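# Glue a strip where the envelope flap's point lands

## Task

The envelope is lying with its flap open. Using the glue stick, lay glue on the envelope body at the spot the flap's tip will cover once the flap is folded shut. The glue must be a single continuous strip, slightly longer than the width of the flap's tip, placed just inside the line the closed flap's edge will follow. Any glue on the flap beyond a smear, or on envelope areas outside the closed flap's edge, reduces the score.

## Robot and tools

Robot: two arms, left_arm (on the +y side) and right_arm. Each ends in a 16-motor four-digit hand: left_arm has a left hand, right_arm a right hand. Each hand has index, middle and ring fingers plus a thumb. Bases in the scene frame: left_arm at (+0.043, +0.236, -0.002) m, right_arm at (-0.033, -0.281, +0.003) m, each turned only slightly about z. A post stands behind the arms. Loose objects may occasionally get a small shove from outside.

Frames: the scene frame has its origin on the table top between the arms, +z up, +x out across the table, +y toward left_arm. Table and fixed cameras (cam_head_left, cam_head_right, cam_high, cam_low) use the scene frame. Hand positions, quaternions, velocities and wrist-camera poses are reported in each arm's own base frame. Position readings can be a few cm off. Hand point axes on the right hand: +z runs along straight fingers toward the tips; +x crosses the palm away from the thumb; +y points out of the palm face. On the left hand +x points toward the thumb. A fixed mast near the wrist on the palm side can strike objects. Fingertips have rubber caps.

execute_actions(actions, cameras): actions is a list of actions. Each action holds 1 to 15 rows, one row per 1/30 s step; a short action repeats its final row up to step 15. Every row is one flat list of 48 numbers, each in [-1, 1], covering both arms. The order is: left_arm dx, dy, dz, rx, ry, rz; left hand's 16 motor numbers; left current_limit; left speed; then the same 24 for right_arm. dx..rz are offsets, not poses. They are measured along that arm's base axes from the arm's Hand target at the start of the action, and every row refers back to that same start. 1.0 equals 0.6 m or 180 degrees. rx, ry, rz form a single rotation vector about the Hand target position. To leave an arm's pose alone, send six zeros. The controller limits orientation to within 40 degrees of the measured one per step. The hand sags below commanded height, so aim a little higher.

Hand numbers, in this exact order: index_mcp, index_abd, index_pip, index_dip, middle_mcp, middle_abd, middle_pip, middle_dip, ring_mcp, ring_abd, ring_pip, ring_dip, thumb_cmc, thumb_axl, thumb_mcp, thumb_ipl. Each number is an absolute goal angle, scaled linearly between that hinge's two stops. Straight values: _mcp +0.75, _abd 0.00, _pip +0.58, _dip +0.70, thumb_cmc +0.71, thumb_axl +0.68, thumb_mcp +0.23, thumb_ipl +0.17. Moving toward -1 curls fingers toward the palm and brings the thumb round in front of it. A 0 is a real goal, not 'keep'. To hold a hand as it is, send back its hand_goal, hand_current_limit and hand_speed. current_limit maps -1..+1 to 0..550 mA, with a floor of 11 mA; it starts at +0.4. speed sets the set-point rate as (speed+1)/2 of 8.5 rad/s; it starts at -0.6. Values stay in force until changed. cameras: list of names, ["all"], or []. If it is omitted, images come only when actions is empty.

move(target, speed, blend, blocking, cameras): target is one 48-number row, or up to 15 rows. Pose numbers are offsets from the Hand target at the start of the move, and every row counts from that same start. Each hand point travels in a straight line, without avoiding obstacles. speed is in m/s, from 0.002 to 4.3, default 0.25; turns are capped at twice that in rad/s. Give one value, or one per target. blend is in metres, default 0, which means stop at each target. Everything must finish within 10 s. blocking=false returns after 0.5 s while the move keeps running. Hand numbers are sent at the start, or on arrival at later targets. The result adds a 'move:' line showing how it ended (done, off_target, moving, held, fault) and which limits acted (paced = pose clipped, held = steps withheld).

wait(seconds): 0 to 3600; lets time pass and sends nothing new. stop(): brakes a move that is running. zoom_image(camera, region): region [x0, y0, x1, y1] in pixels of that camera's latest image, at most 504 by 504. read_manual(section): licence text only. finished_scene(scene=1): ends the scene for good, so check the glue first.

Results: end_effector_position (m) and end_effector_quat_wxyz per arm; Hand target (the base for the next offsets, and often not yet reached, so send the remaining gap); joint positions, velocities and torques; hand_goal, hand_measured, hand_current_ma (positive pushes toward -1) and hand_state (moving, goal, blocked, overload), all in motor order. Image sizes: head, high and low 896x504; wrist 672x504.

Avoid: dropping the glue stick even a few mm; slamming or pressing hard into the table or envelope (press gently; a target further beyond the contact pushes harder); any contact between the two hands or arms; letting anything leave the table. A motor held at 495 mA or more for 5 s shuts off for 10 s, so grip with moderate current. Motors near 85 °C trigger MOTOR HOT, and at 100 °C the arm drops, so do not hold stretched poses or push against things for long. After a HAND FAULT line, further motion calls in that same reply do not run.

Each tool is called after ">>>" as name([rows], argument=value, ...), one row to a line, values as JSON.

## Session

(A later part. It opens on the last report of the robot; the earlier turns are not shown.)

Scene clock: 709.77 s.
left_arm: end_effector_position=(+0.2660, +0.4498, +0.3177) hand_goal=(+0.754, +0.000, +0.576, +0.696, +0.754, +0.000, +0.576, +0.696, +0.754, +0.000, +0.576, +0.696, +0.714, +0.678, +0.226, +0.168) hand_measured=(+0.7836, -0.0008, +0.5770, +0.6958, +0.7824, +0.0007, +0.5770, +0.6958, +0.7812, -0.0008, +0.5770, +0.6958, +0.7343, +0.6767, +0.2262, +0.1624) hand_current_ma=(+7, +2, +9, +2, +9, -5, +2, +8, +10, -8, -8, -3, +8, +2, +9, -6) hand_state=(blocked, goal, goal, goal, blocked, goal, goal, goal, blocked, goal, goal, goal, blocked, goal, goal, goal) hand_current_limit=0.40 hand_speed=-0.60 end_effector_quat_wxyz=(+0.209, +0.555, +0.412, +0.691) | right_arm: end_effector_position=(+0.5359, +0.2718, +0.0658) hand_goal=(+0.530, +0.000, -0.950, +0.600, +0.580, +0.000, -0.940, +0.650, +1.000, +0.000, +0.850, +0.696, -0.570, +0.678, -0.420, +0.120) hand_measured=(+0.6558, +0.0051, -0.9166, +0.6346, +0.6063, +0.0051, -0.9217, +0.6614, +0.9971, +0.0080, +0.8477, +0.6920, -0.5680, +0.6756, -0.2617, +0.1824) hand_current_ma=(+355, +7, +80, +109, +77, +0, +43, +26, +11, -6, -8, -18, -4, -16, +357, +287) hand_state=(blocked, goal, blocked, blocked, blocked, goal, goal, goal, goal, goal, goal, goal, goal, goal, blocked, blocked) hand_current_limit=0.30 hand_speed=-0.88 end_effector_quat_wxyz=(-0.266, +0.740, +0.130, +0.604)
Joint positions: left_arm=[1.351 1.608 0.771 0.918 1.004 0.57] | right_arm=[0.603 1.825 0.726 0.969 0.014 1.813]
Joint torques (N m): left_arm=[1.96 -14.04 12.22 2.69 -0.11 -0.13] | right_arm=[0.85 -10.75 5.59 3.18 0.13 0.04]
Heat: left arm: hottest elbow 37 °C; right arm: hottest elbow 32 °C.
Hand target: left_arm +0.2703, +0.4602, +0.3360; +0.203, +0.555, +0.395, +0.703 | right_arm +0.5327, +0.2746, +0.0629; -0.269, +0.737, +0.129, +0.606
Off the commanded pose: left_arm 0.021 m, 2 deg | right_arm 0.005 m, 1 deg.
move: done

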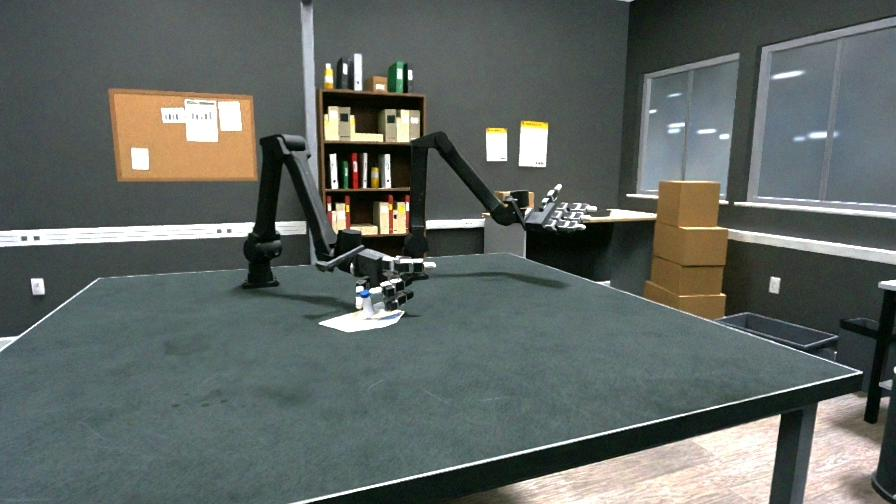

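>>> move([
  [0,0,0,0,0,0,0.754,0,0.576,0.696,0.754,0,0.576,0.696,0.754,0,0.576,0.696,0.714,0.678,0.226,0.168,0.4,-0.6,0,0,0.05,0,0,0,0.53,0,-0.95,0.6,0.58,0,-0.94,0.65,1.0,0,0.85,0.696,-0.571,0.678,-0.42,0.12,0.3,-0.88],
  [0,0,0,0,0,0,0.754,0,0.576,0.696,0.754,0,0.576,0.696,0.754,0,0.576,0.696,0.714,0.678,0.226,0.168,0.4,-0.6,0,0,0.2,0,0,0,0.53,0,-0.95,0.6,0.58,0,-0.94,0.65,1.0,0,0.85,0.696,-0.571,0.678,-0.42,0.12,0.3,-0.88],
  [0,0,0,0,0,0,0.754,0,0.576,0.696,0.754,0,0.576,0.696,0.754,0,0.576,0.696,0.714,0.678,0.226,0.168,0.4,-0.6,0.019,-0.2142,0.218,-0.3998,-0.0389,0.1025,0.53,0,-0.95,0.6,0.58,0,-0.94,0.65,1.0,0,0.85,0.696,-0.571,0.678,-0.42,0.12,0.3,-0.88],
], speed=[0.06,0.2,0.35], blend=[0.01,0.02,0], cameras=["cam_right_wrist","cam_low"])

Scene clock: 723.00 s.
left_arm: end_effector_position=(+0.2660, +0.4498, +0.3177) hand_goal=(+0.754, +0.000, +0.576, +0.696, +0.754, +0.000, +0.576, +0.696, +0.754, +0.000, +0.576, +0.696, +0.714, +0.678, +0.226, +0.168) hand_measured=(+0.7824, +0.0007, +0.5770, +0.6958, +0.7824, +0.0007, +0.5770, +0.6958, +0.7812, -0.0008, +0.5770, +0.6958, +0.7343, +0.6777, +0.2262, +0.1624) hand_current_ma=(+12, +1, +10, -5, +14, -1, +11, +7, +4, -7, -12, +2, +16, +3, +4, -13) hand_state=(blocked, goal, goal, goal, blocked, goal, goal, goal, blocked, goal, goal, goal, blocked, goal, goal, goal) hand_current_limit=0.40 hand_speed=-0.60 end_effector_quat_wxyz=(+0.209, +0.555, +0.412, +0.691) | right_arm: end_effector_position=(+0.5278, +0.1422, +0.1585) hand_goal=(+0.530, +0.000, -0.950, +0.600, +0.580, +0.000, -0.940, +0.650, +1.000, +0.000, +0.850, +0.696, -0.570, +0.678, -0.420, +0.120) hand_measured=(+0.6570, +0.0051, -0.9166, +0.6346, +0.6051, +0.0051, -0.9217, +0.6614, +1.0000, +0.0065, +0.8477, +0.6920, -0.5680, +0.6756, -0.2627, +0.1824) hand_current_ma=(+353, +5, +86, +107, +76, +1, +44, +19, +6, +4, -11, -13, -7, -15, +342, +279) hand_state=(blocked, goal, blocked, blocked, blocked, goal, goal, goal, goal, goal, goal, goal, goal, goal, blocked, blocked) hand_current_limit=0.30 hand_speed=-0.88 end_effector_quat_wxyz=(+0.122, +0.702, +0.589, +0.382)
Joint positions: left_arm=[1.351 1.608 0.771 0.918 1.004 0.57] | right_arm=[0.38 1.38 0.726 -0.092 -0.006 0.557]
Joint torques (N m): left_arm=[2.02 -13.98 12.21 2.7 -0.11 -0.13] | right_arm=[-0.56 -9.76 12.31 1.7 -0.05 -0.03]
Heat: left arm: hottest elbow 37 °C; right arm: hottest elbow 32 °C.
Hand target: left_arm +0.2703, +0.4602, +0.3360; +0.203, +0.555, +0.395, +0.703 | right_arm +0.5441, +0.1460, +0.1937; +0.133, +0.690, +0.583, +0.408
Off the commanded pose: left_arm 0.021 m, 2 deg | right_arm 0.039 m, 4 deg.
move: off_target (right_arm)
cam_right_wrist: T_world_to_cam=[[0.41058, -0.9095, 0.065, -0.06273], [-0.91003, -0.4132, -0.03326, 0.49708], [0.05711, -0.04549, -0.99733, 0.2605]] pos_world=[0.46324, 0.16019, 0.28042]
Images, in order (width x height): cam_low 896x504, cam_right_wrist 672x504.

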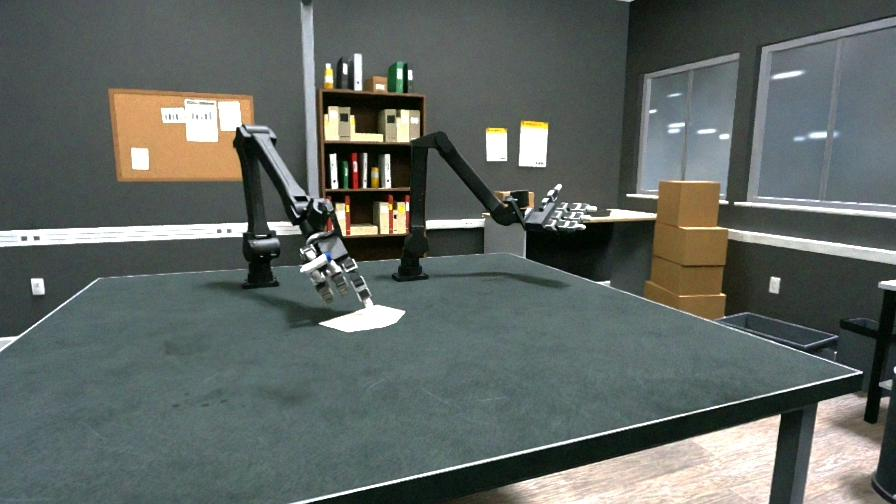

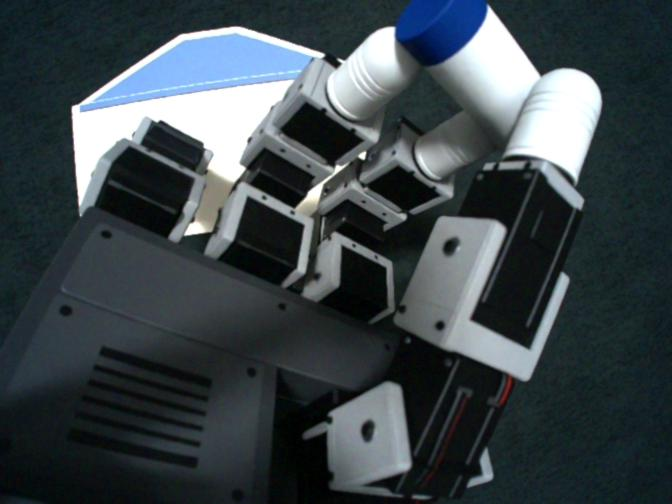

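>>> zoom_image(camera="cam_right_wrist", region=[60, 20, 320, 240])

>>> zoom_image(camera="cam_right_wrist", region=[190, 80, 290, 180])

Scaled by 1.938 from the camera's image (finer frame: 960x720).

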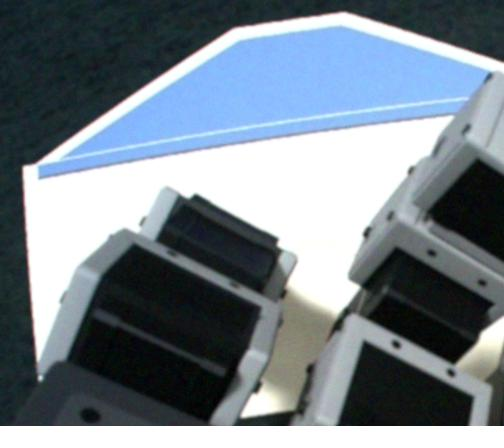

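Scaled by 5.040 from the camera's image (finer frame: 960x720).

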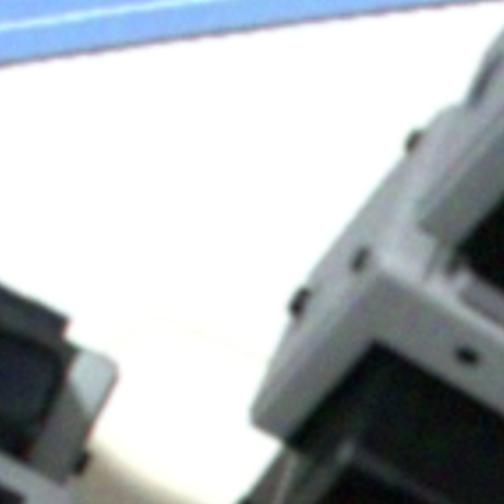

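>>> zoom_image(camera="cam_right_wrist", region=[205, 105, 255, 155])

>>> zoom_image(camera="cam_low", region=[320, 290, 410, 340])

Scaled by 10.080 from the camera's image (finer frame: 960x720).

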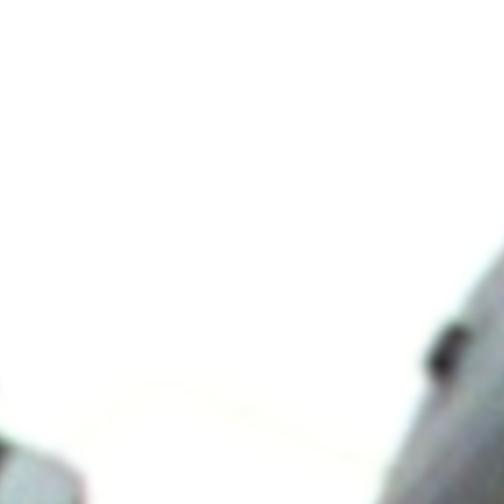

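Scaled by 5.600.

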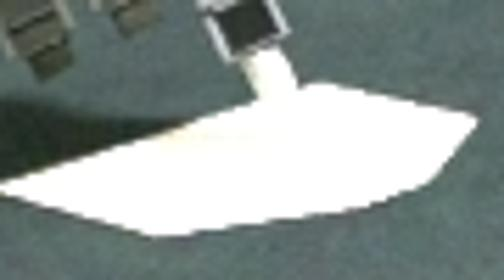

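>>> execute_actions(actions=[], cameras=["cam_head_left","cam_head_right","cam_high"])

Scene clock: 738.10 s.
left_arm: end_effector_position=(+0.2660, +0.4498, +0.3177) hand_goal=(+0.754, +0.000, +0.576, +0.696, +0.754, +0.000, +0.576, +0.696, +0.754, +0.000, +0.576, +0.696, +0.714, +0.678, +0.226, +0.168) hand_measured=(+0.7836, +0.0007, +0.5770, +0.6958, +0.7824, +0.0007, +0.5770, +0.6958, +0.7824, +0.0007, +0.5770, +0.6958, +0.7343, +0.6767, +0.2262, +0.1624) hand_current_ma=(+9, +5, +5, -7, +5, -11, +16, +7, +9, -4, -6, +3, +2, +0, +11, -8) hand_state=(blocked, goal, goal, goal, blocked, goal, goal, goal, blocked, goal, goal, goal, blocked, goal, goal, goal) hand_current_limit=0.40 hand_speed=-0.60 end_effector_quat_wxyz=(+0.209, +0.555, +0.412, +0.691) | right_arm: end_effector_position=(+0.5278, +0.1422, +0.1586) hand_goal=(+0.530, +0.000, -0.950, +0.600, +0.580, +0.000, -0.940, +0.650, +1.000, +0.000, +0.850, +0.696, -0.570, +0.678, -0.420, +0.120) hand_measured=(+0.6570, +0.0051, -0.9166, +0.6346, +0.6051, +0.0051, -0.9217, +0.6601, +1.0000, +0.0065, +0.8477, +0.6920, -0.5680, +0.6756, -0.2627, +0.1824) hand_current_ma=(+347, +11, +79, +98, +74, +3, +42, +26, +15, +1, -6, -21, +7, -12, +349, +285) hand_state=(blocked, goal, blocked, blocked, blocked, goal, goal, goal, goal, goal, goal, goal, goal, goal, blocked, blocked) hand_current_limit=0.30 hand_speed=-0.88 end_effector_quat_wxyz=(+0.122, +0.702, +0.589, +0.382)
Joint positions: left_arm=[1.351 1.608 0.771 0.918 1.004 0.57] | right_arm=[0.38 1.38 0.726 -0.092 -0.006 0.557]
Joint velocities: within noise
Joint torques (N m): left_arm=[2.02 -13.98 12.22 2.67 -0.11 -0.13] | right_arm=[-0.32 -9.76 12.34 1.7 -0.05 -0.03]
Motor temperatures (°C): left_arm=[25 30 37 23 23 23] | right_arm=[27 29 33 28 23 23]
Heat: left arm: hottest elbow 37 °C; right arm: hottest elbow 33 °C.
Hand target: left_arm +0.2703, +0.4602, +0.3360; +0.203, +0.555, +0.395, +0.703 | right_arm +0.5441, +0.1460, +0.1937; +0.133, +0.690, +0.583, +0.408
Off the commanded pose: left_arm 0.021 m, 2 deg | right_arm 0.039 m, 4 deg.
Images, in order (width x height): cam_head_left 896x504, cam_head_right 896x504, cam_high 896x504.

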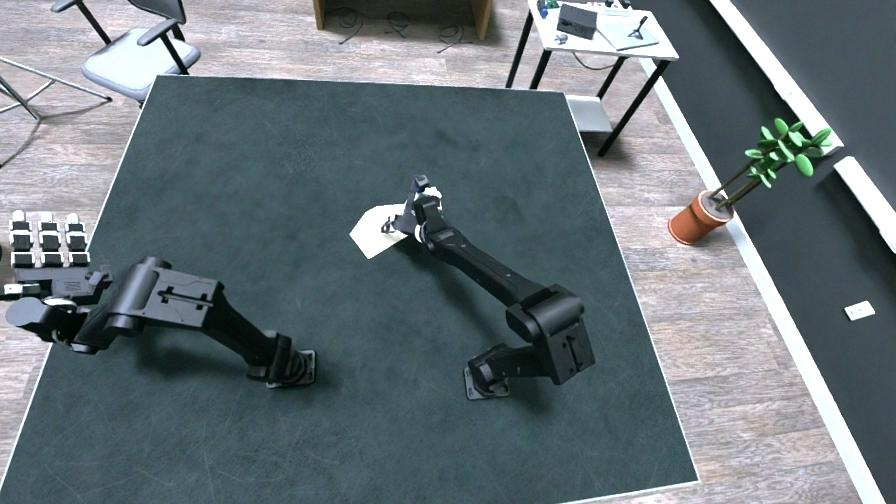

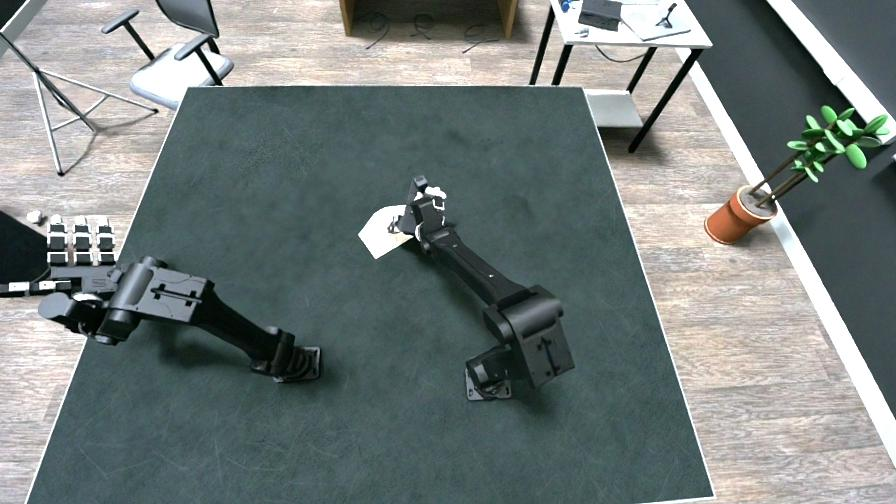

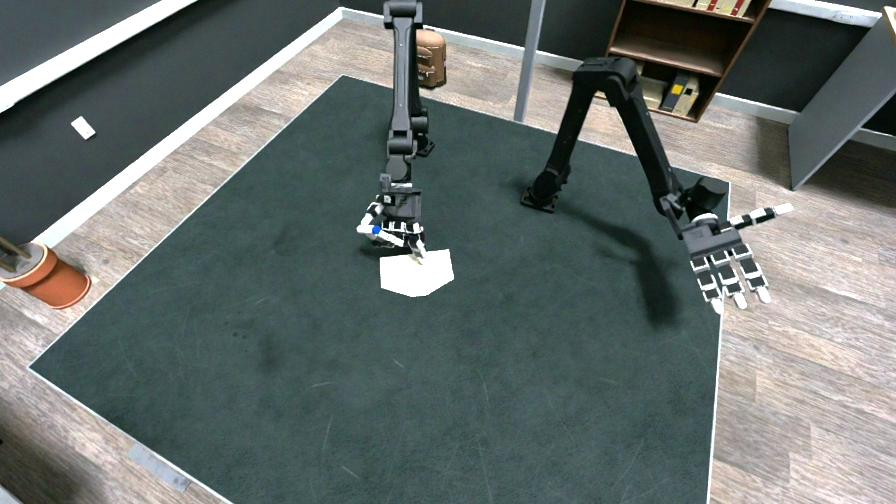

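>>> move(target=[0,0,0,0,0,0,0.754,0,0.576,0.696,0.754,0,0.576,0.696,0.754,0,0.576,0.696,0.714,0.678,0.226,0.168,0.4,-0.6,0.068,0.0433,0.01,0,0,0,0.53,0,-0.95,0.6,0.58,0,-0.94,0.65,1.0,0,0.85,0.696,-0.571,0.678,-0.42,0.12,0.3,-0.88], speed=0.15, cameras=["cam_right_wrist"])

>>> zoom_image(camera="cam_right_wrist", region=[60, 60, 320, 260])

Scene clock: 747.37 s.
left_arm: end_effector_position=(+0.2660, +0.4498, +0.3177) hand_goal=(+0.754, +0.000, +0.576, +0.696, +0.754, +0.000, +0.576, +0.696, +0.754, +0.000, +0.576, +0.696, +0.714, +0.678, +0.226, +0.168) hand_measured=(+0.7824, -0.0008, +0.5770, +0.6958, +0.7812, +0.0007, +0.5770, +0.6958, +0.7812, +0.0007, +0.5770, +0.6958, +0.7343, +0.6777, +0.2262, +0.1624) hand_current_ma=(+8, -1, +4, -5, +9, -8, +5, -1, +11, -10, -11, +3, +12, +8, +9, -6) hand_state=(blocked, goal, goal, goal, blocked, goal, goal, goal, blocked, goal, goal, goal, blocked, goal, goal, goal) hand_current_limit=0.40 hand_speed=-0.60 end_effector_quat_wxyz=(+0.209, +0.555, +0.412, +0.691) | right_arm: end_effector_position=(+0.5665, +0.1620, +0.1734) hand_goal=(+0.530, +0.000, -0.950, +0.600, +0.580, +0.000, -0.940, +0.650, +1.000, +0.000, +0.850, +0.696, -0.570, +0.678, -0.420, +0.120) hand_measured=(+0.6570, +0.0051, -0.9166, +0.6346, +0.6051, +0.0051, -0.9217, +0.6614, +0.9995, +0.0065, +0.8477, +0.6920, -0.5680, +0.6756, -0.2617, +0.1824) hand_current_ma=(+347, +10, +89, +108, +76, -3, +43, +18, +11, -5, +2, -12, -7, -13, +343, +283) hand_state=(blocked, goal, blocked, blocked, blocked, goal, goal, goal, goal, goal, goal, goal, goal, goal, blocked, blocked) hand_current_limit=0.30 hand_speed=-0.88 end_effector_quat_wxyz=(+0.127, +0.698, +0.589, +0.388)
Joint positions: left_arm=[1.351 1.608 0.771 0.918 1.004 0.57] | right_arm=[0.389 1.464 0.849 -0.114 0.003 0.557]
Joint torques (N m): left_arm=[1.96 -13.98 12.21 2.69 -0.11 -0.13] | right_arm=[0.67 -9.41 13.34 1.74 0.2 0.09]
Heat: left arm: hottest elbow 37 °C; right arm: hottest elbow 33 °C.
Hand target: left_arm +0.2703, +0.4602, +0.3360; +0.203, +0.555, +0.395, +0.703 | right_arm +0.5849, +0.1721, +0.1997; +0.133, +0.690, +0.583, +0.408
Off the commanded pose: left_arm 0.021 m, 2 deg | right_arm 0.034 m, 3 deg.
move: off_target (right_arm)
cam_right_wrist: T_world_to_cam=[[0.4121, -0.90828, 0.07212, -0.06395], [-0.90809, -0.4159, -0.04899, 0.54297], [0.07449, -0.0453, -0.99619, 0.26402]] pos_world=[0.49975, 0.1797, 0.29423]

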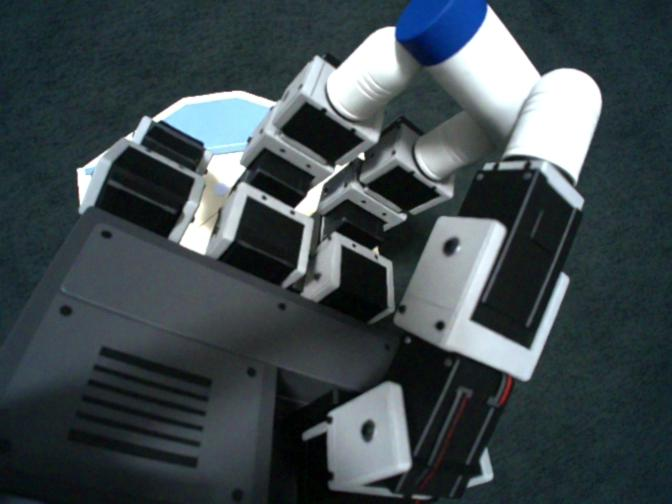

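Scaled by 1.938 from the camera's image (finer frame: 960x720).

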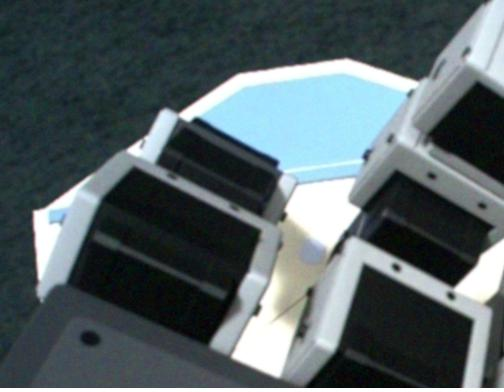

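>>> zoom_image(camera="cam_right_wrist", region=[170, 80, 280, 240])

Scaled by 3.150 from the camera's image (finer frame: 960x720).

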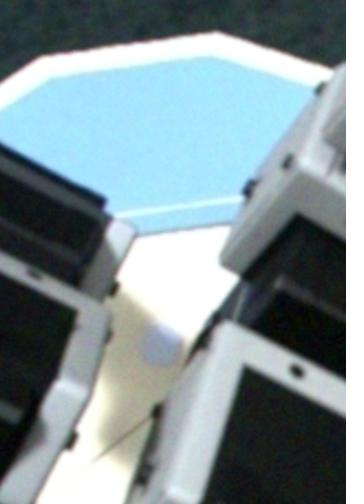

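>>> zoom_image(camera="cam_right_wrist", region=[170, 80, 280, 120])

>>> zoom_image(camera="cam_right_wrist", region=[190, 130, 260, 220])

Scaled by 4.582 from the camera's image (finer frame: 960x720).

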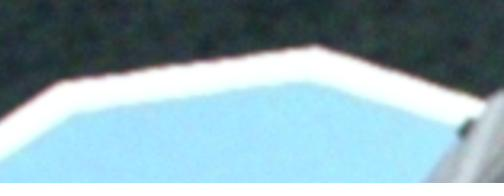

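Scaled by 5.600 from the camera's image (finer frame: 960x720).

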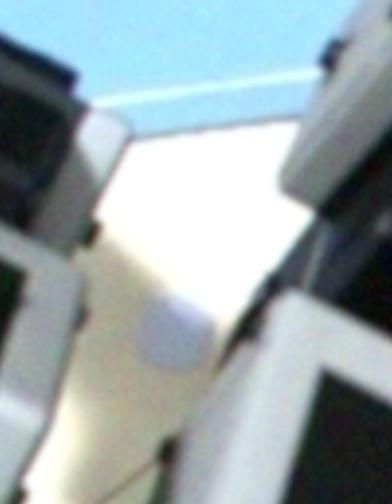

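>>> move([
  [0,0,0,0,0,0,0.754,0,0.576,0.696,0.754,0,0.576,0.696,0.754,0,0.576,0.696,0.714,0.678,0.226,0.168,0.4,-0.6,-0.1135,0.2045,0.034,0.3998,0.0389,-0.1025,0.53,0,-0.95,0.6,0.58,0,-0.94,0.65,1.0,0,0.85,0.696,-0.571,0.678,-0.42,0.12,0.3,-0.88],
  [0,0,0,0,0,0,0.754,0,0.576,0.696,0.754,0,0.576,0.696,0.754,0,0.576,0.696,0.714,0.678,0.226,0.168,0.4,-0.6,-0.1135,0.2045,-0.1612,0.3998,0.0389,-0.1025,0.53,0,-0.95,0.6,0.58,0,-0.94,0.65,1.0,0,0.85,0.696,-0.571,0.678,-0.42,0.12,0.3,-0.88],
], speed=[0.35,0.08], cameras=["cam_low"])

>>> zoom_image(camera="cam_low", region=[320, 270, 410, 340])

Scene clock: 785.50 s.
left_arm: end_effector_position=(+0.2660, +0.4498, +0.3177) hand_goal=(+0.754, +0.000, +0.576, +0.696, +0.754, +0.000, +0.576, +0.696, +0.754, +0.000, +0.576, +0.696, +0.714, +0.678, +0.226, +0.168) hand_measured=(+0.7824, +0.0007, +0.5770, +0.6958, +0.7824, +0.0007, +0.5770, +0.6958, +0.7812, +0.0007, +0.5770, +0.6958, +0.7355, +0.6777, +0.2252, +0.1624) hand_current_ma=(+12, +7, +5, -3, +10, -8, +3, -1, +9, -14, -6, +6, +4, +6, +7, -7) hand_state=(blocked, goal, goal, goal, blocked, goal, goal, goal, blocked, goal, goal, goal, blocked, goal, goal, goal) hand_current_limit=0.40 hand_speed=-0.60 end_effector_quat_wxyz=(+0.209, +0.555, +0.412, +0.691) | right_arm: end_effector_position=(+0.5179, +0.2918, +0.1018) hand_goal=(+0.530, +0.000, -0.950, +0.600, +0.580, +0.000, -0.940, +0.650, +1.000, +0.000, +0.850, +0.696, -0.570, +0.678, -0.420, +0.120) hand_measured=(+0.6558, +0.0051, -0.9153, +0.6346, +0.6051, +0.0051, -0.9217, +0.6601, +0.9971, +0.0080, +0.8477, +0.6920, -0.5667, +0.6746, -0.2617, +0.1824) hand_current_ma=(+357, +8, +86, +97, +73, +4, +40, +26, +3, -5, +1, -16, +1, -8, +362, +280) hand_state=(blocked, goal, blocked, blocked, blocked, goal, goal, goal, goal, goal, goal, goal, goal, goal, blocked, blocked) hand_current_limit=0.30 hand_speed=-0.88 end_effector_quat_wxyz=(-0.265, +0.743, +0.131, +0.601)
Joint positions: left_arm=[1.351 1.608 0.771 0.918 1.004 0.57] | right_arm=[0.665 1.712 0.729 0.845 0.074 1.821]
Joint torques (N m): left_arm=[1.96 -14.04 12.21 2.69 -0.12 -0.13] | right_arm=[0.56 -10.46 6.68 3.12 0.16 0.04]
Heat: left arm: hottest elbow 37 °C; right arm: hottest elbow 37 °C.
Hand target: left_arm +0.2703, +0.4602, +0.3360; +0.203, +0.555, +0.395, +0.703 | right_arm +0.5168, +0.2948, +0.1030; -0.269, +0.737, +0.129, +0.606
Off the commanded pose: left_arm 0.021 m, 2 deg | right_arm 0.003 m, 1 deg.
move: done

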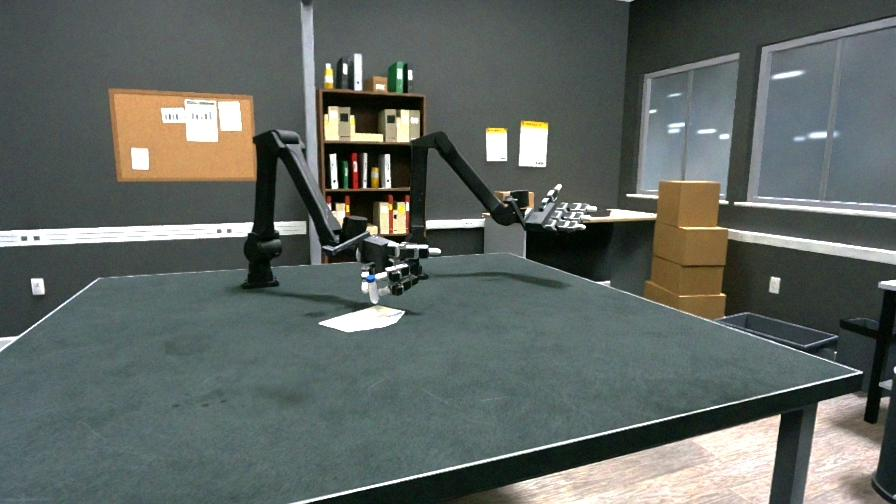

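Scaled by 5.600.

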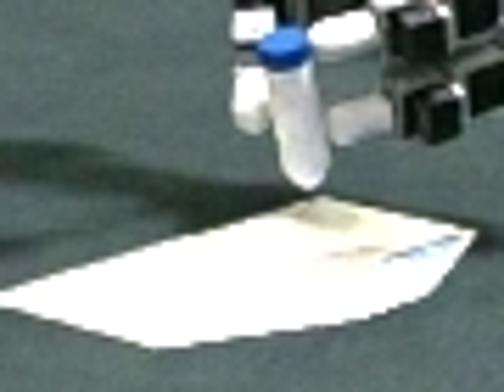

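>>> move(target=[0,0,0,0,0,0,0.754,0,0.576,0.696,0.754,0,0.576,0.696,0.754,0,0.576,0.696,0.714,0.678,0.226,0.168,0.4,-0.6,0.001,0,-0.055,0,0,0,0.53,0,-0.95,0.6,0.58,0,-0.94,0.65,1.0,0,0.85,0.696,-0.571,0.678,-0.42,0.12,0.3,-0.88], speed=0.05, cameras=["cam_low"])

>>> zoom_image(camera="cam_low", region=[350, 280, 400, 330])

Scene clock: 791.37 s.
left_arm: end_effector_position=(+0.2660, +0.4498, +0.3177) hand_goal=(+0.754, +0.000, +0.576, +0.696, +0.754, +0.000, +0.576, +0.696, +0.754, +0.000, +0.576, +0.696, +0.714, +0.678, +0.226, +0.168) hand_measured=(+0.7824, -0.0008, +0.5770, +0.6958, +0.7812, -0.0008, +0.5770, +0.6958, +0.7812, +0.0007, +0.5770, +0.6958, +0.7343, +0.6777, +0.2262, +0.1624) hand_current_ma=(+9, -3, -2, +5, +6, -8, +1, +9, +12, -5, -7, -3, +13, +4, +9, +1) hand_state=(blocked, goal, goal, goal, blocked, goal, goal, goal, blocked, goal, goal, goal, blocked, goal, goal, goal) hand_current_limit=0.40 hand_speed=-0.60 end_effector_quat_wxyz=(+0.209, +0.555, +0.412, +0.691) | right_arm: end_effector_position=(+0.5190, +0.2926, +0.0701) hand_goal=(+0.530, +0.000, -0.950, +0.600, +0.580, +0.000, -0.940, +0.650, +1.000, +0.000, +0.850, +0.696, -0.570, +0.678, -0.420, +0.120) hand_measured=(+0.6558, +0.0051, -0.9166, +0.6346, +0.6051, +0.0051, -0.9217, +0.6614, +0.9971, +0.0080, +0.8477, +0.6920, -0.5667, +0.6756, -0.2617, +0.1824) hand_current_ma=(+358, +4, +86, +102, +74, +1, +50, +29, +2, +3, +0, -15, +2, -13, +354, +291) hand_state=(blocked, goal, blocked, blocked, blocked, goal, goal, goal, goal, goal, goal, goal, goal, goal, blocked, blocked) hand_current_limit=0.30 hand_speed=-0.88 end_effector_quat_wxyz=(-0.265, +0.742, +0.131, +0.602)
Joint positions: left_arm=[1.351 1.608 0.771 0.918 1.004 0.57] | right_arm=[0.665 1.806 0.724 0.947 0.074 1.821]
Joint torques (N m): left_arm=[2.02 -13.98 12.21 2.69 -0.11 -0.13] | right_arm=[0.44 -10.93 5.9 3.25 0.12 0.03]
Heat: left arm: hottest elbow 37 °C; right arm: hottest elbow 36 °C.
Hand target: left_arm +0.2703, +0.4602, +0.3360; +0.203, +0.555, +0.395, +0.703 | right_arm +0.5174, +0.2948, +0.0701; -0.269, +0.737, +0.129, +0.606
Off the commanded pose: left_arm 0.021 m, 2 deg | right_arm 0.003 m, 1 deg.
move: done

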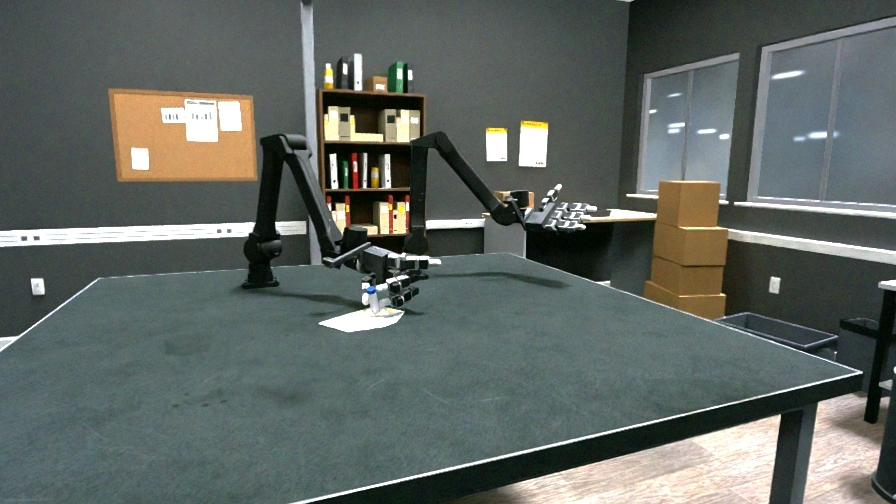

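Scaled by 10.080.

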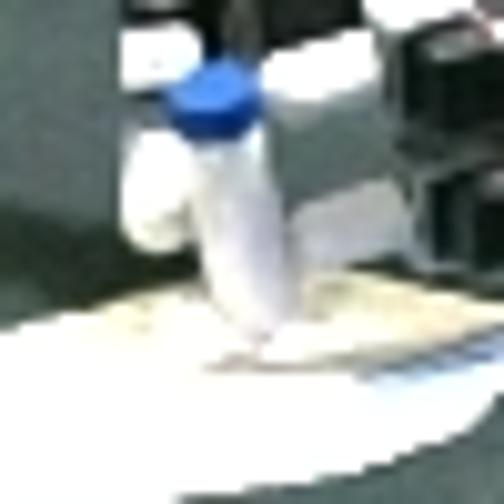

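>>> move([
  [0,0,0,0,0,0,0.754,0,0.576,0.696,0.754,0,0.576,0.696,0.754,0,0.576,0.696,0.714,0.678,0.226,0.168,0.4,-0.6,0.0007,-0.0005,-0.0137,0,0,0,0.53,0,-0.95,0.6,0.58,0,-0.94,0.65,1.0,0,0.85,0.696,-0.571,0.678,-0.42,0.12,0.3,-0.88],
], speed=0.03, cameras=["cam_low"])

>>> zoom_image(camera="cam_low", region=[350, 280, 400, 330])

Scene clock: 797.60 s.
left_arm: end_effector_position=(+0.2660, +0.4498, +0.3177) hand_goal=(+0.754, +0.000, +0.576, +0.696, +0.754, +0.000, +0.576, +0.696, +0.754, +0.000, +0.576, +0.696, +0.714, +0.678, +0.226, +0.168) hand_measured=(+0.7824, -0.0008, +0.5770, +0.6958, +0.7824, +0.0007, +0.5770, +0.6958, +0.7812, -0.0008, +0.5770, +0.6958, +0.7343, +0.6777, +0.2252, +0.1624) hand_current_ma=(+9, +10, +10, -2, +5, -10, +4, -1, +16, -12, -3, +3, +2, -1, +5, -6) hand_state=(blocked, goal, goal, goal, blocked, goal, goal, goal, blocked, goal, goal, goal, blocked, goal, goal, goal) hand_current_limit=0.40 hand_speed=-0.60 end_effector_quat_wxyz=(+0.209, +0.555, +0.412, +0.691) | right_arm: end_effector_position=(+0.5196, +0.2931, +0.0653) hand_goal=(+0.530, +0.000, -0.950, +0.600, +0.580, +0.000, -0.940, +0.650, +1.000, +0.000, +0.850, +0.696, -0.570, +0.678, -0.420, +0.120) hand_measured=(+0.6558, +0.0051, -0.9166, +0.6308, +0.6039, +0.0051, -0.9217, +0.6614, +0.9971, +0.0080, +0.8477, +0.6920, -0.5680, +0.6756, -0.2607, +0.1824) hand_current_ma=(+351, +6, +91, +92, +74, -6, +44, +22, +7, -1, +0, -18, +5, -19, +353, +288) hand_state=(blocked, goal, blocked, blocked, blocked, goal, goal, goal, goal, goal, goal, goal, goal, goal, blocked, blocked) hand_current_limit=0.30 hand_speed=-0.88 end_effector_quat_wxyz=(-0.267, +0.739, +0.131, +0.604)
Joint positions: left_arm=[1.351 1.608 0.771 0.918 1.004 0.57] | right_arm=[0.665 1.826 0.724 0.973 0.074 1.821]
Joint torques (N m): left_arm=[2.02 -14.04 12.23 2.69 -0.11 -0.13] | right_arm=[0.26 -10.52 5.68 3.18 0.08 0.03]
Heat: left arm: hottest elbow 37 °C; right arm: hottest elbow 36 °C.
Hand target: left_arm +0.2703, +0.4602, +0.3360; +0.203, +0.555, +0.395, +0.703 | right_arm +0.5178, +0.2945, +0.0617; -0.269, +0.737, +0.129, +0.606
Off the commanded pose: left_arm 0.021 m, 2 deg | right_arm 0.004 m, 0 deg.
move: done

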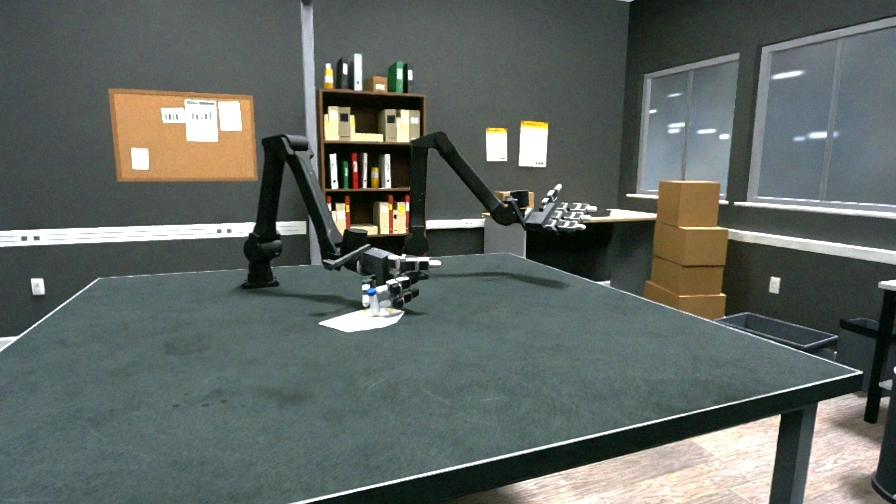

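Scaled by 10.080.

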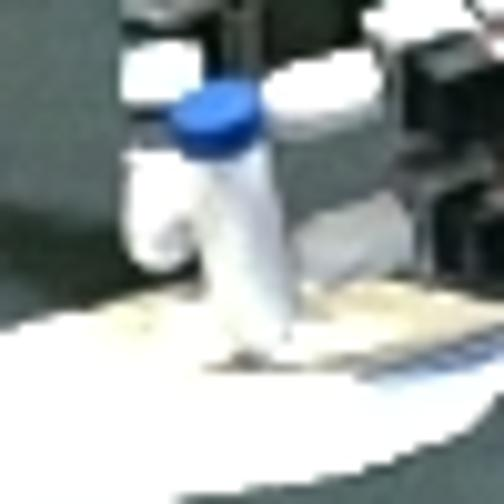

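>>> move([
  [0,0,0,0,0,0,0.754,0,0.576,0.696,0.754,0,0.576,0.696,0.754,0,0.576,0.696,0.714,0.678,0.226,0.168,0.4,-0.6,0.02283,-0.03583,-0.001,0,0,0,0.53,0,-0.95,0.6,0.58,0,-0.94,0.65,1.0,0,0.85,0.696,-0.571,0.678,-0.42,0.12,0.3,-0.88],
  [0,0,0,0,0,0,0.754,0,0.576,0.696,0.754,0,0.576,0.696,0.754,0,0.576,0.696,0.714,0.678,0.226,0.168,0.4,-0.6,0.04617,-0.072,-0.001,0,0,0,0.53,0,-0.95,0.6,0.58,0,-0.94,0.65,1.0,0,0.85,0.696,-0.571,0.678,-0.42,0.12,0.3,-0.88],
], speed=0.03, blend=[0.003,0], cameras=["cam_low"])

>>> zoom_image(camera="cam_low", region=[340, 280, 400, 340])

Scene clock: 805.97 s.
left_arm: end_effector_position=(+0.2660, +0.4498, +0.3177) hand_goal=(+0.754, +0.000, +0.576, +0.696, +0.754, +0.000, +0.576, +0.696, +0.754, +0.000, +0.576, +0.696, +0.714, +0.678, +0.226, +0.168) hand_measured=(+0.7836, -0.0008, +0.5770, +0.6958, +0.7812, -0.0008, +0.5770, +0.6958, +0.7812, -0.0008, +0.5770, +0.6958, +0.7343, +0.6767, +0.2262, +0.1624) hand_current_ma=(+4, -7, +5, +1, +15, -3, +4, +3, +16, -5, -4, -3, +4, +6, +7, -8) hand_state=(blocked, goal, goal, goal, blocked, goal, goal, goal, blocked, goal, goal, goal, blocked, goal, goal, goal) hand_current_limit=0.40 hand_speed=-0.60 end_effector_quat_wxyz=(+0.209, +0.555, +0.412, +0.691) | right_arm: end_effector_position=(+0.5457, +0.2572, +0.0657) hand_goal=(+0.530, +0.000, -0.950, +0.600, +0.580, +0.000, -0.940, +0.650, +1.000, +0.000, +0.850, +0.696, -0.570, +0.678, -0.420, +0.120) hand_measured=(+0.6558, +0.0051, -0.9166, +0.6283, +0.6039, +0.0051, -0.9217, +0.6614, +0.9971, +0.0065, +0.8477, +0.6920, -0.5680, +0.6746, -0.2607, +0.1834) hand_current_ma=(+346, +7, +77, +84, +74, -2, +42, +18, -1, +1, -4, -7, +0, -8, +359, +297) hand_state=(blocked, goal, blocked, blocked, blocked, goal, goal, goal, goal, goal, goal, goal, goal, goal, blocked, blocked) hand_current_limit=0.30 hand_speed=-0.88 end_effector_quat_wxyz=(-0.274, +0.738, +0.127, +0.603)
Joint positions: left_arm=[1.351 1.608 0.771 0.918 1.004 0.57] | right_arm=[0.557 1.826 0.724 0.98 -0.039 1.821]
Joint torques (N m): left_arm=[2.02 -14.04 12.21 2.69 -0.11 -0.13] | right_arm=[-0.62 -10.64 5.31 3.07 -0.12 -0.1]
Heat: left arm: hottest elbow 37 °C; right arm: hottest elbow 36 °C.
Hand target: left_arm +0.2703, +0.4602, +0.3360; +0.203, +0.555, +0.395, +0.703 | right_arm +0.5456, +0.2513, +0.0613; -0.269, +0.737, +0.129, +0.606
Off the commanded pose: left_arm 0.021 m, 2 deg | right_arm 0.007 m, 1 deg.
move: done

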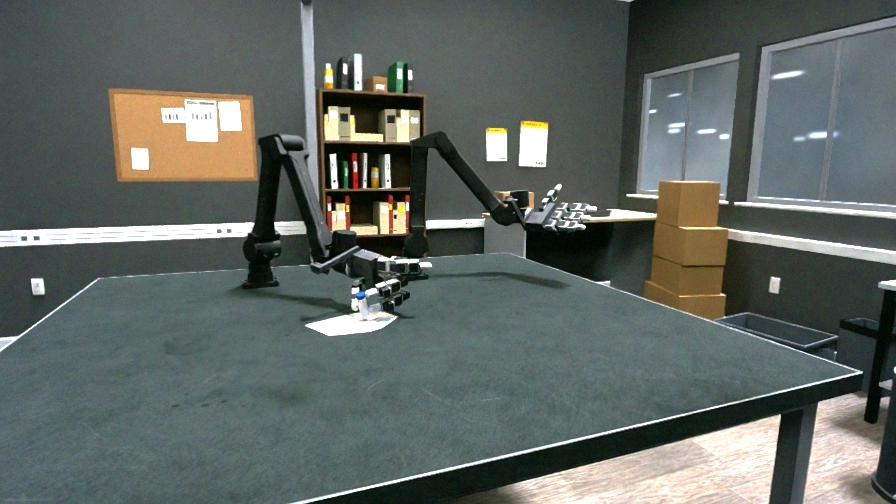

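Scaled by 8.400.

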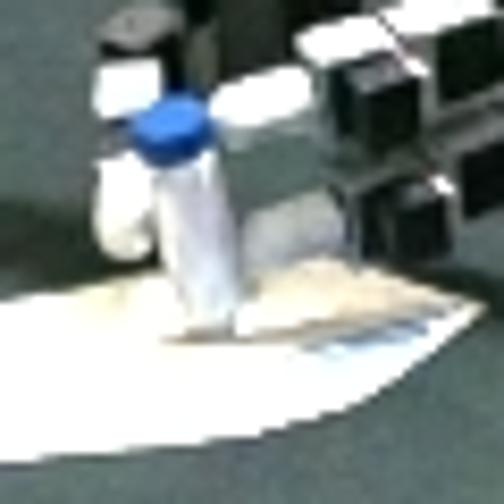

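>>> move([
  [0,0,0,0,0,0,0.754,0,0.576,0.696,0.754,0,0.576,0.696,0.754,0,0.576,0.696,0.714,0.678,0.226,0.168,0.4,-0.6,0,0,0.03,0,0,0,0.53,0,-0.95,0.6,0.58,0,-0.94,0.65,1.0,0,0.85,0.696,-0.571,0.678,-0.42,0.12,0.3,-0.88],
  [0,0,0,0,0,0,0.754,0,0.576,0.696,0.754,0,0.576,0.696,0.754,0,0.576,0.696,0.714,0.678,0.226,0.168,0.4,-0.6,0,0,0.23,0,0,0,0.53,0,-0.95,0.6,0.58,0,-0.94,0.65,1.0,0,0.85,0.696,-0.571,0.678,-0.42,0.12,0.3,-0.88],
  [0,0,0,0,0,0,0.754,0,0.576,0.696,0.754,0,0.576,0.696,0.754,0,0.576,0.696,0.714,0.678,0.226,0.168,0.4,-0.6,0.099,-0.1855,0.231,-0.3998,-0.0389,0.1025,0.53,0,-0.95,0.6,0.58,0,-0.94,0.65,1.0,0,0.85,0.696,-0.571,0.678,-0.42,0.12,0.3,-0.88],
], speed=[0.03,0.2,0.35], blend=[0.005,0.02,0], cameras=["cam_right_wrist","cam_low","cam_high"])

>>> zoom_image(camera="cam_right_wrist", region=[60, 60, 320, 260])

Scene clock: 823.37 s.
left_arm: end_effector_position=(+0.2660, +0.4498, +0.3177) hand_goal=(+0.754, +0.000, +0.576, +0.696, +0.754, +0.000, +0.576, +0.696, +0.754, +0.000, +0.576, +0.696, +0.714, +0.678, +0.226, +0.168) hand_measured=(+0.7836, +0.0007, +0.5770, +0.6958, +0.7824, +0.0007, +0.5770, +0.6971, +0.7812, -0.0008, +0.5770, +0.6958, +0.7343, +0.6777, +0.2262, +0.1624) hand_current_ma=(+0, -3, +5, -2, +5, -3, +4, +5, +10, -13, -5, +1, +12, +5, +13, -11) hand_state=(blocked, goal, goal, goal, blocked, goal, goal, goal, blocked, goal, goal, goal, blocked, goal, goal, goal) hand_current_limit=0.40 hand_speed=-0.60 end_effector_quat_wxyz=(+0.209, +0.555, +0.412, +0.691) | right_arm: end_effector_position=(+0.5834, +0.1362, +0.1733) hand_goal=(+0.530, +0.000, -0.950, +0.600, +0.580, +0.000, -0.940, +0.650, +1.000, +0.000, +0.850, +0.696, -0.570, +0.678, -0.420, +0.120) hand_measured=(+0.6570, +0.0065, -0.9166, +0.6283, +0.6051, +0.0051, -0.9217, +0.6614, +0.9995, +0.0065, +0.8477, +0.6920, -0.5680, +0.6756, -0.2607, +0.1824) hand_current_ma=(+356, +10, +86, +91, +67, -5, +36, +24, +14, -5, -8, -16, -9, -14, +357, +288) hand_state=(blocked, goal, blocked, blocked, blocked, goal, goal, goal, goal, goal, goal, goal, goal, goal, blocked, blocked) hand_current_limit=0.30 hand_speed=-0.88 end_effector_quat_wxyz=(+0.122, +0.699, +0.586, +0.390)
Joint positions: left_arm=[1.351 1.608 0.771 0.918 1.004 0.57] | right_arm=[0.316 1.481 0.869 -0.118 -0.058 0.518]
Joint torques (N m): left_arm=[2.02 -14.04 12.22 2.69 -0.11 -0.13] | right_arm=[-0.15 -8.94 13.56 1.77 -0.01 -0.08]
Heat: left arm: hottest elbow 38 °C; right arm: hottest elbow 35 °C.
Hand target: left_arm +0.2703, +0.4602, +0.3360; +0.203, +0.555, +0.395, +0.703 | right_arm +0.6050, +0.1399, +0.1997; +0.133, +0.690, +0.583, +0.408
Off the commanded pose: left_arm 0.021 m, 2 deg | right_arm 0.034 m, 3 deg.
move: off_target (right_arm)
cam_right_wrist: T_world_to_cam=[[0.41103, -0.90958, 0.06101, -0.09154], [-0.90884, -0.41408, -0.05051, 0.54815], [0.07121, -0.03469, -0.99686, 0.26198]] pos_world=[0.51715, 0.1528, 0.29443]
Images, in order (width x height): cam_high 896x504, cam_low 896x504, cam_right_wrist 672x504.

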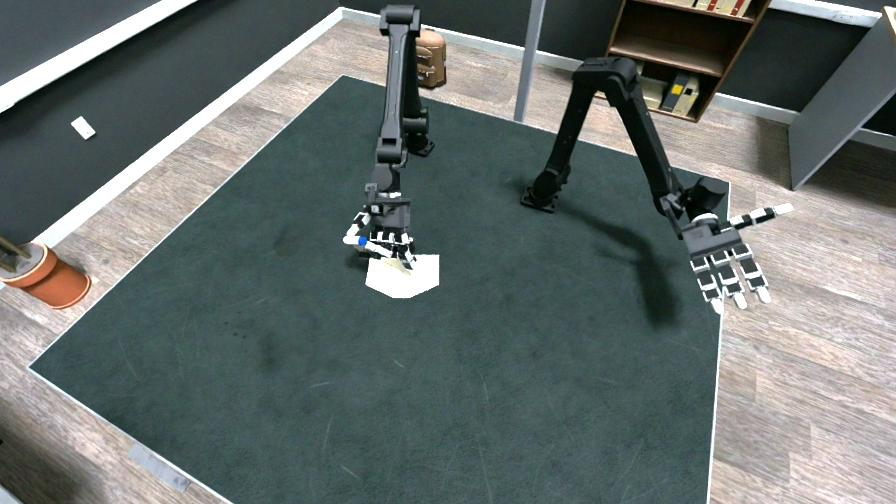

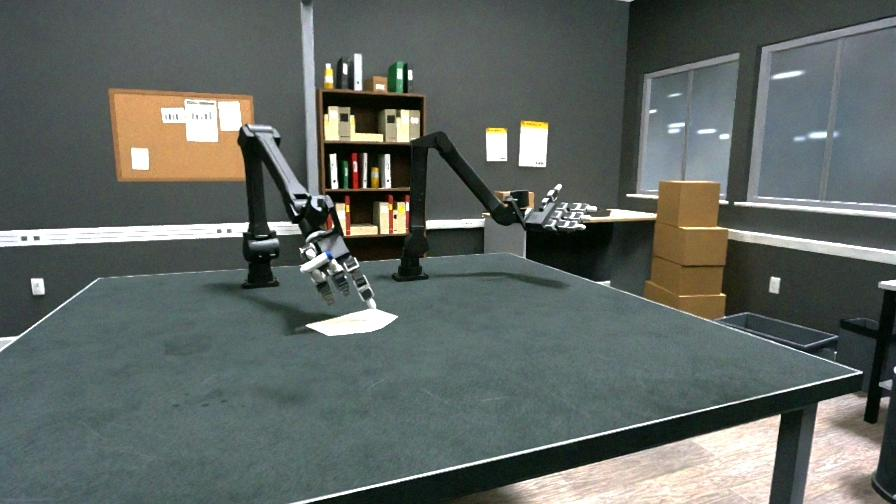

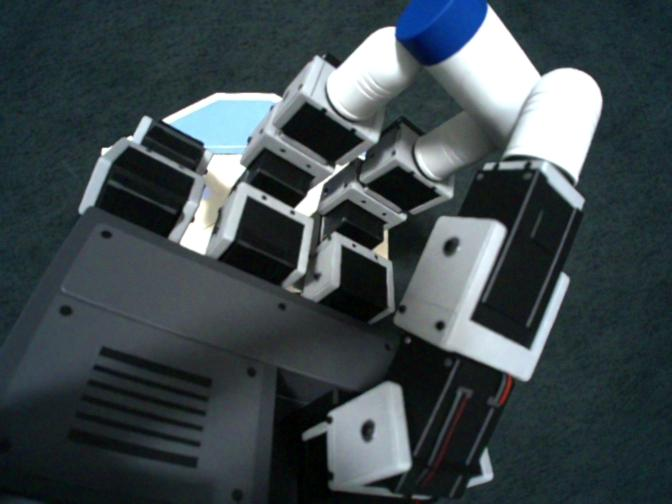

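Scaled by 1.938 from the camera's image (finer frame: 960x720).

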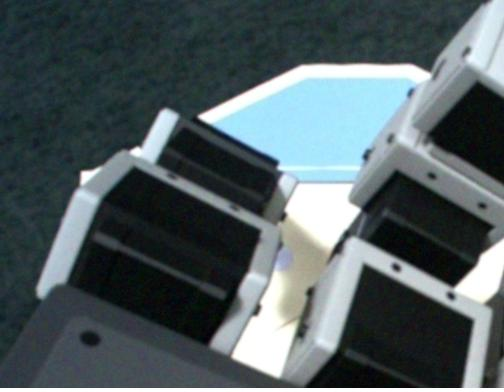

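>>> zoom_image(camera="cam_right_wrist", region=[170, 80, 290, 140])

>>> zoom_image(camera="cam_right_wrist", region=[180, 130, 260, 250])

Scaled by 4.200 from the camera's image (finer frame: 960x720).

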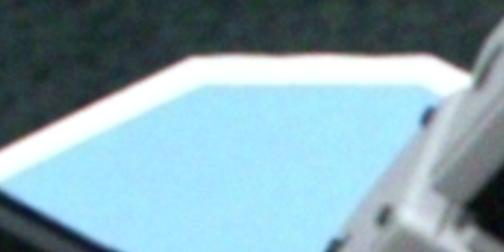

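Scaled by 4.200 from the camera's image (finer frame: 960x720).

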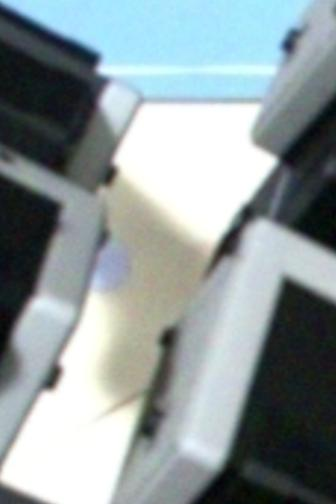

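>>> move([
  [0,0,0,0,0,0,0.754,0,0.576,0.696,0.754,0,0.576,0.696,0.754,0,0.576,0.696,0.714,0.678,0.226,0.168,0.4,-0.6,-0.098,0.1912,0.034,0.3998,0.0389,-0.1025,0.53,0,-0.95,0.6,0.58,0,-0.94,0.65,1.0,0,0.85,0.696,-0.571,0.678,-0.42,0.12,0.3,-0.88],
  [0,0,0,0,0,0,0.754,0,0.576,0.696,0.754,0,0.576,0.696,0.754,0,0.576,0.696,0.714,0.678,0.226,0.168,0.4,-0.6,-0.098,0.1912,-0.1995,0.3998,0.0389,-0.1025,0.53,0,-0.95,0.6,0.58,0,-0.94,0.65,1.0,0,0.85,0.696,-0.571,0.678,-0.42,0.12,0.3,-0.88],
], speed=[0.4,0.1], cameras=[])

Scene clock: 866.00 s.
left_arm: end_effector_position=(+0.2660, +0.4498, +0.3177) hand_goal=(+0.754, +0.000, +0.576, +0.696, +0.754, +0.000, +0.576, +0.696, +0.754, +0.000, +0.576, +0.696, +0.714, +0.678, +0.226, +0.168) hand_measured=(+0.7836, +0.0007, +0.5770, +0.6958, +0.7824, +0.0007, +0.5770, +0.6958, +0.7812, +0.0007, +0.5770, +0.6958, +0.7343, +0.6777, +0.2262, +0.1624) hand_current_ma=(+10, -4, +6, +1, +10, -6, +7, +1, +7, -13, -10, +3, +4, +8, +6, -8) hand_state=(blocked, goal, goal, goal, blocked, goal, goal, goal, blocked, goal, goal, goal, blocked, goal, goal, goal) hand_current_limit=0.40 hand_speed=-0.60 end_effector_quat_wxyz=(+0.209, +0.555, +0.412, +0.691) | right_arm: end_effector_position=(+0.5468, +0.2514, +0.0778) hand_goal=(+0.530, +0.000, -0.950, +0.600, +0.580, +0.000, -0.940, +0.650, +1.000, +0.000, +0.850, +0.696, -0.570, +0.678, -0.420, +0.120) hand_measured=(+0.6558, +0.0051, -0.9166, +0.6283, +0.6039, +0.0051, -0.9217, +0.6601, +0.9971, +0.0080, +0.8464, +0.6932, -0.5667, +0.6756, -0.2617, +0.1824) hand_current_ma=(+355, +9, +86, +89, +67, -2, +40, +25, +3, +4, -6, -11, +5, -14, +357, +284) hand_state=(blocked, goal, blocked, blocked, blocked, goal, goal, goal, goal, goal, goal, goal, goal, goal, blocked, blocked) hand_current_limit=0.30 hand_speed=-0.88 end_effector_quat_wxyz=(-0.265, +0.743, +0.131, +0.600)
Joint positions: left_arm=[1.351 1.608 0.771 0.918 1.004 0.57] | right_arm=[0.548 1.78 0.725 0.916 -0.042 1.807]
Joint torques (N m): left_arm=[2.02 -14.04 12.22 2.69 -0.11 -0.13] | right_arm=[0.67 -11.05 6.23 3.17 0.12 0.03]
Motor temperatures (°C): left_arm=[24 30 38 23 23 23] | right_arm=[26 29 40 28 22 22]
Heat: left arm: hottest elbow 38 °C; right arm: hottest elbow 40 °C.
Hand target: left_arm +0.2703, +0.4602, +0.3360; +0.203, +0.555, +0.395, +0.703 | right_arm +0.5461, +0.2547, +0.0799; -0.270, +0.737, +0.129, +0.606
Off the commanded pose: left_arm 0.021 m, 2 deg | right_arm 0.004 m, 1 deg.
move: done

>>> move([
  [0,0,0,0,0,0,0.754,0,0.576,0.696,0.754,0,0.576,0.696,0.754,0,0.576,0.696,0.714,0.678,0.226,0.168,0.4,-0.6,0,0.004,-0.0167,0,0,0,0.53,0,-0.95,0.6,0.58,0,-0.94,0.65,1.0,0,0.85,0.696,-0.571,0.678,-0.42,0.12,0.3,-0.88],
], speed=0.04, cameras=[])

Scene clock: 870.63 s.
left_arm: end_effector_position=(+0.2660, +0.4498, +0.3177) hand_goal=(+0.754, +0.000, +0.576, +0.696, +0.754, +0.000, +0.576, +0.696, +0.754, +0.000, +0.576, +0.696, +0.714, +0.678, +0.226, +0.168) hand_measured=(+0.7836, +0.0007, +0.5770, +0.6958, +0.7824, +0.0007, +0.5770, +0.6958, +0.7824, -0.0008, +0.5770, +0.6958, +0.7355, +0.6767, +0.2262, +0.1624) hand_current_ma=(+11, +5, +10, -6, +14, -1, +1, +4, +10, -14, -4, +2, +4, +1, +18, -4) hand_state=(blocked, goal, goal, goal, blocked, goal, goal, goal, blocked, goal, goal, goal, blocked, goal, goal, goal) hand_current_limit=0.40 hand_speed=-0.60 end_effector_quat_wxyz=(+0.209, +0.555, +0.412, +0.691) | right_arm: end_effector_position=(+0.5465, +0.2527, +0.0677) hand_goal=(+0.530, +0.000, -0.950, +0.600, +0.580, +0.000, -0.940, +0.650, +1.000, +0.000, +0.850, +0.696, -0.570, +0.678, -0.420, +0.120) hand_measured=(+0.6558, +0.0051, -0.9166, +0.6283, +0.6039, +0.0051, -0.9217, +0.6614, +0.9971, +0.0080, +0.8477, +0.6920, -0.5680, +0.6756, -0.2607, +0.1824) hand_current_ma=(+353, +8, +82, +84, +71, -1, +43, +21, +8, -8, -6, -9, +1, -15, +349, +283) hand_state=(blocked, goal, blocked, blocked, blocked, goal, goal, goal, goal, goal, goal, goal, goal, goal, blocked, blocked) hand_current_limit=0.30 hand_speed=-0.88 end_effector_quat_wxyz=(-0.265, +0.744, +0.130, +0.600)
Joint positions: left_arm=[1.351 1.608 0.771 0.918 1.004 0.57] | right_arm=[0.552 1.81 0.725 0.945 -0.037 1.807]
Joint torques (N m): left_arm=[2.02 -13.98 12.22 2.67 -0.11 -0.13] | right_arm=[0.62 -10.99 6.23 3.25 0.14 0.04]
Heat: left arm: hottest elbow 38 °C; right arm: hottest elbow 39 °C.
Hand target: left_arm +0.2703, +0.4602, +0.3360; +0.203, +0.555, +0.395, +0.703 | right_arm +0.5460, +0.2571, +0.0699; -0.269, +0.737, +0.129, +0.606
Off the commanded pose: left_arm 0.021 m, 2 deg | right_arm 0.005 m, 1 deg.
move: done


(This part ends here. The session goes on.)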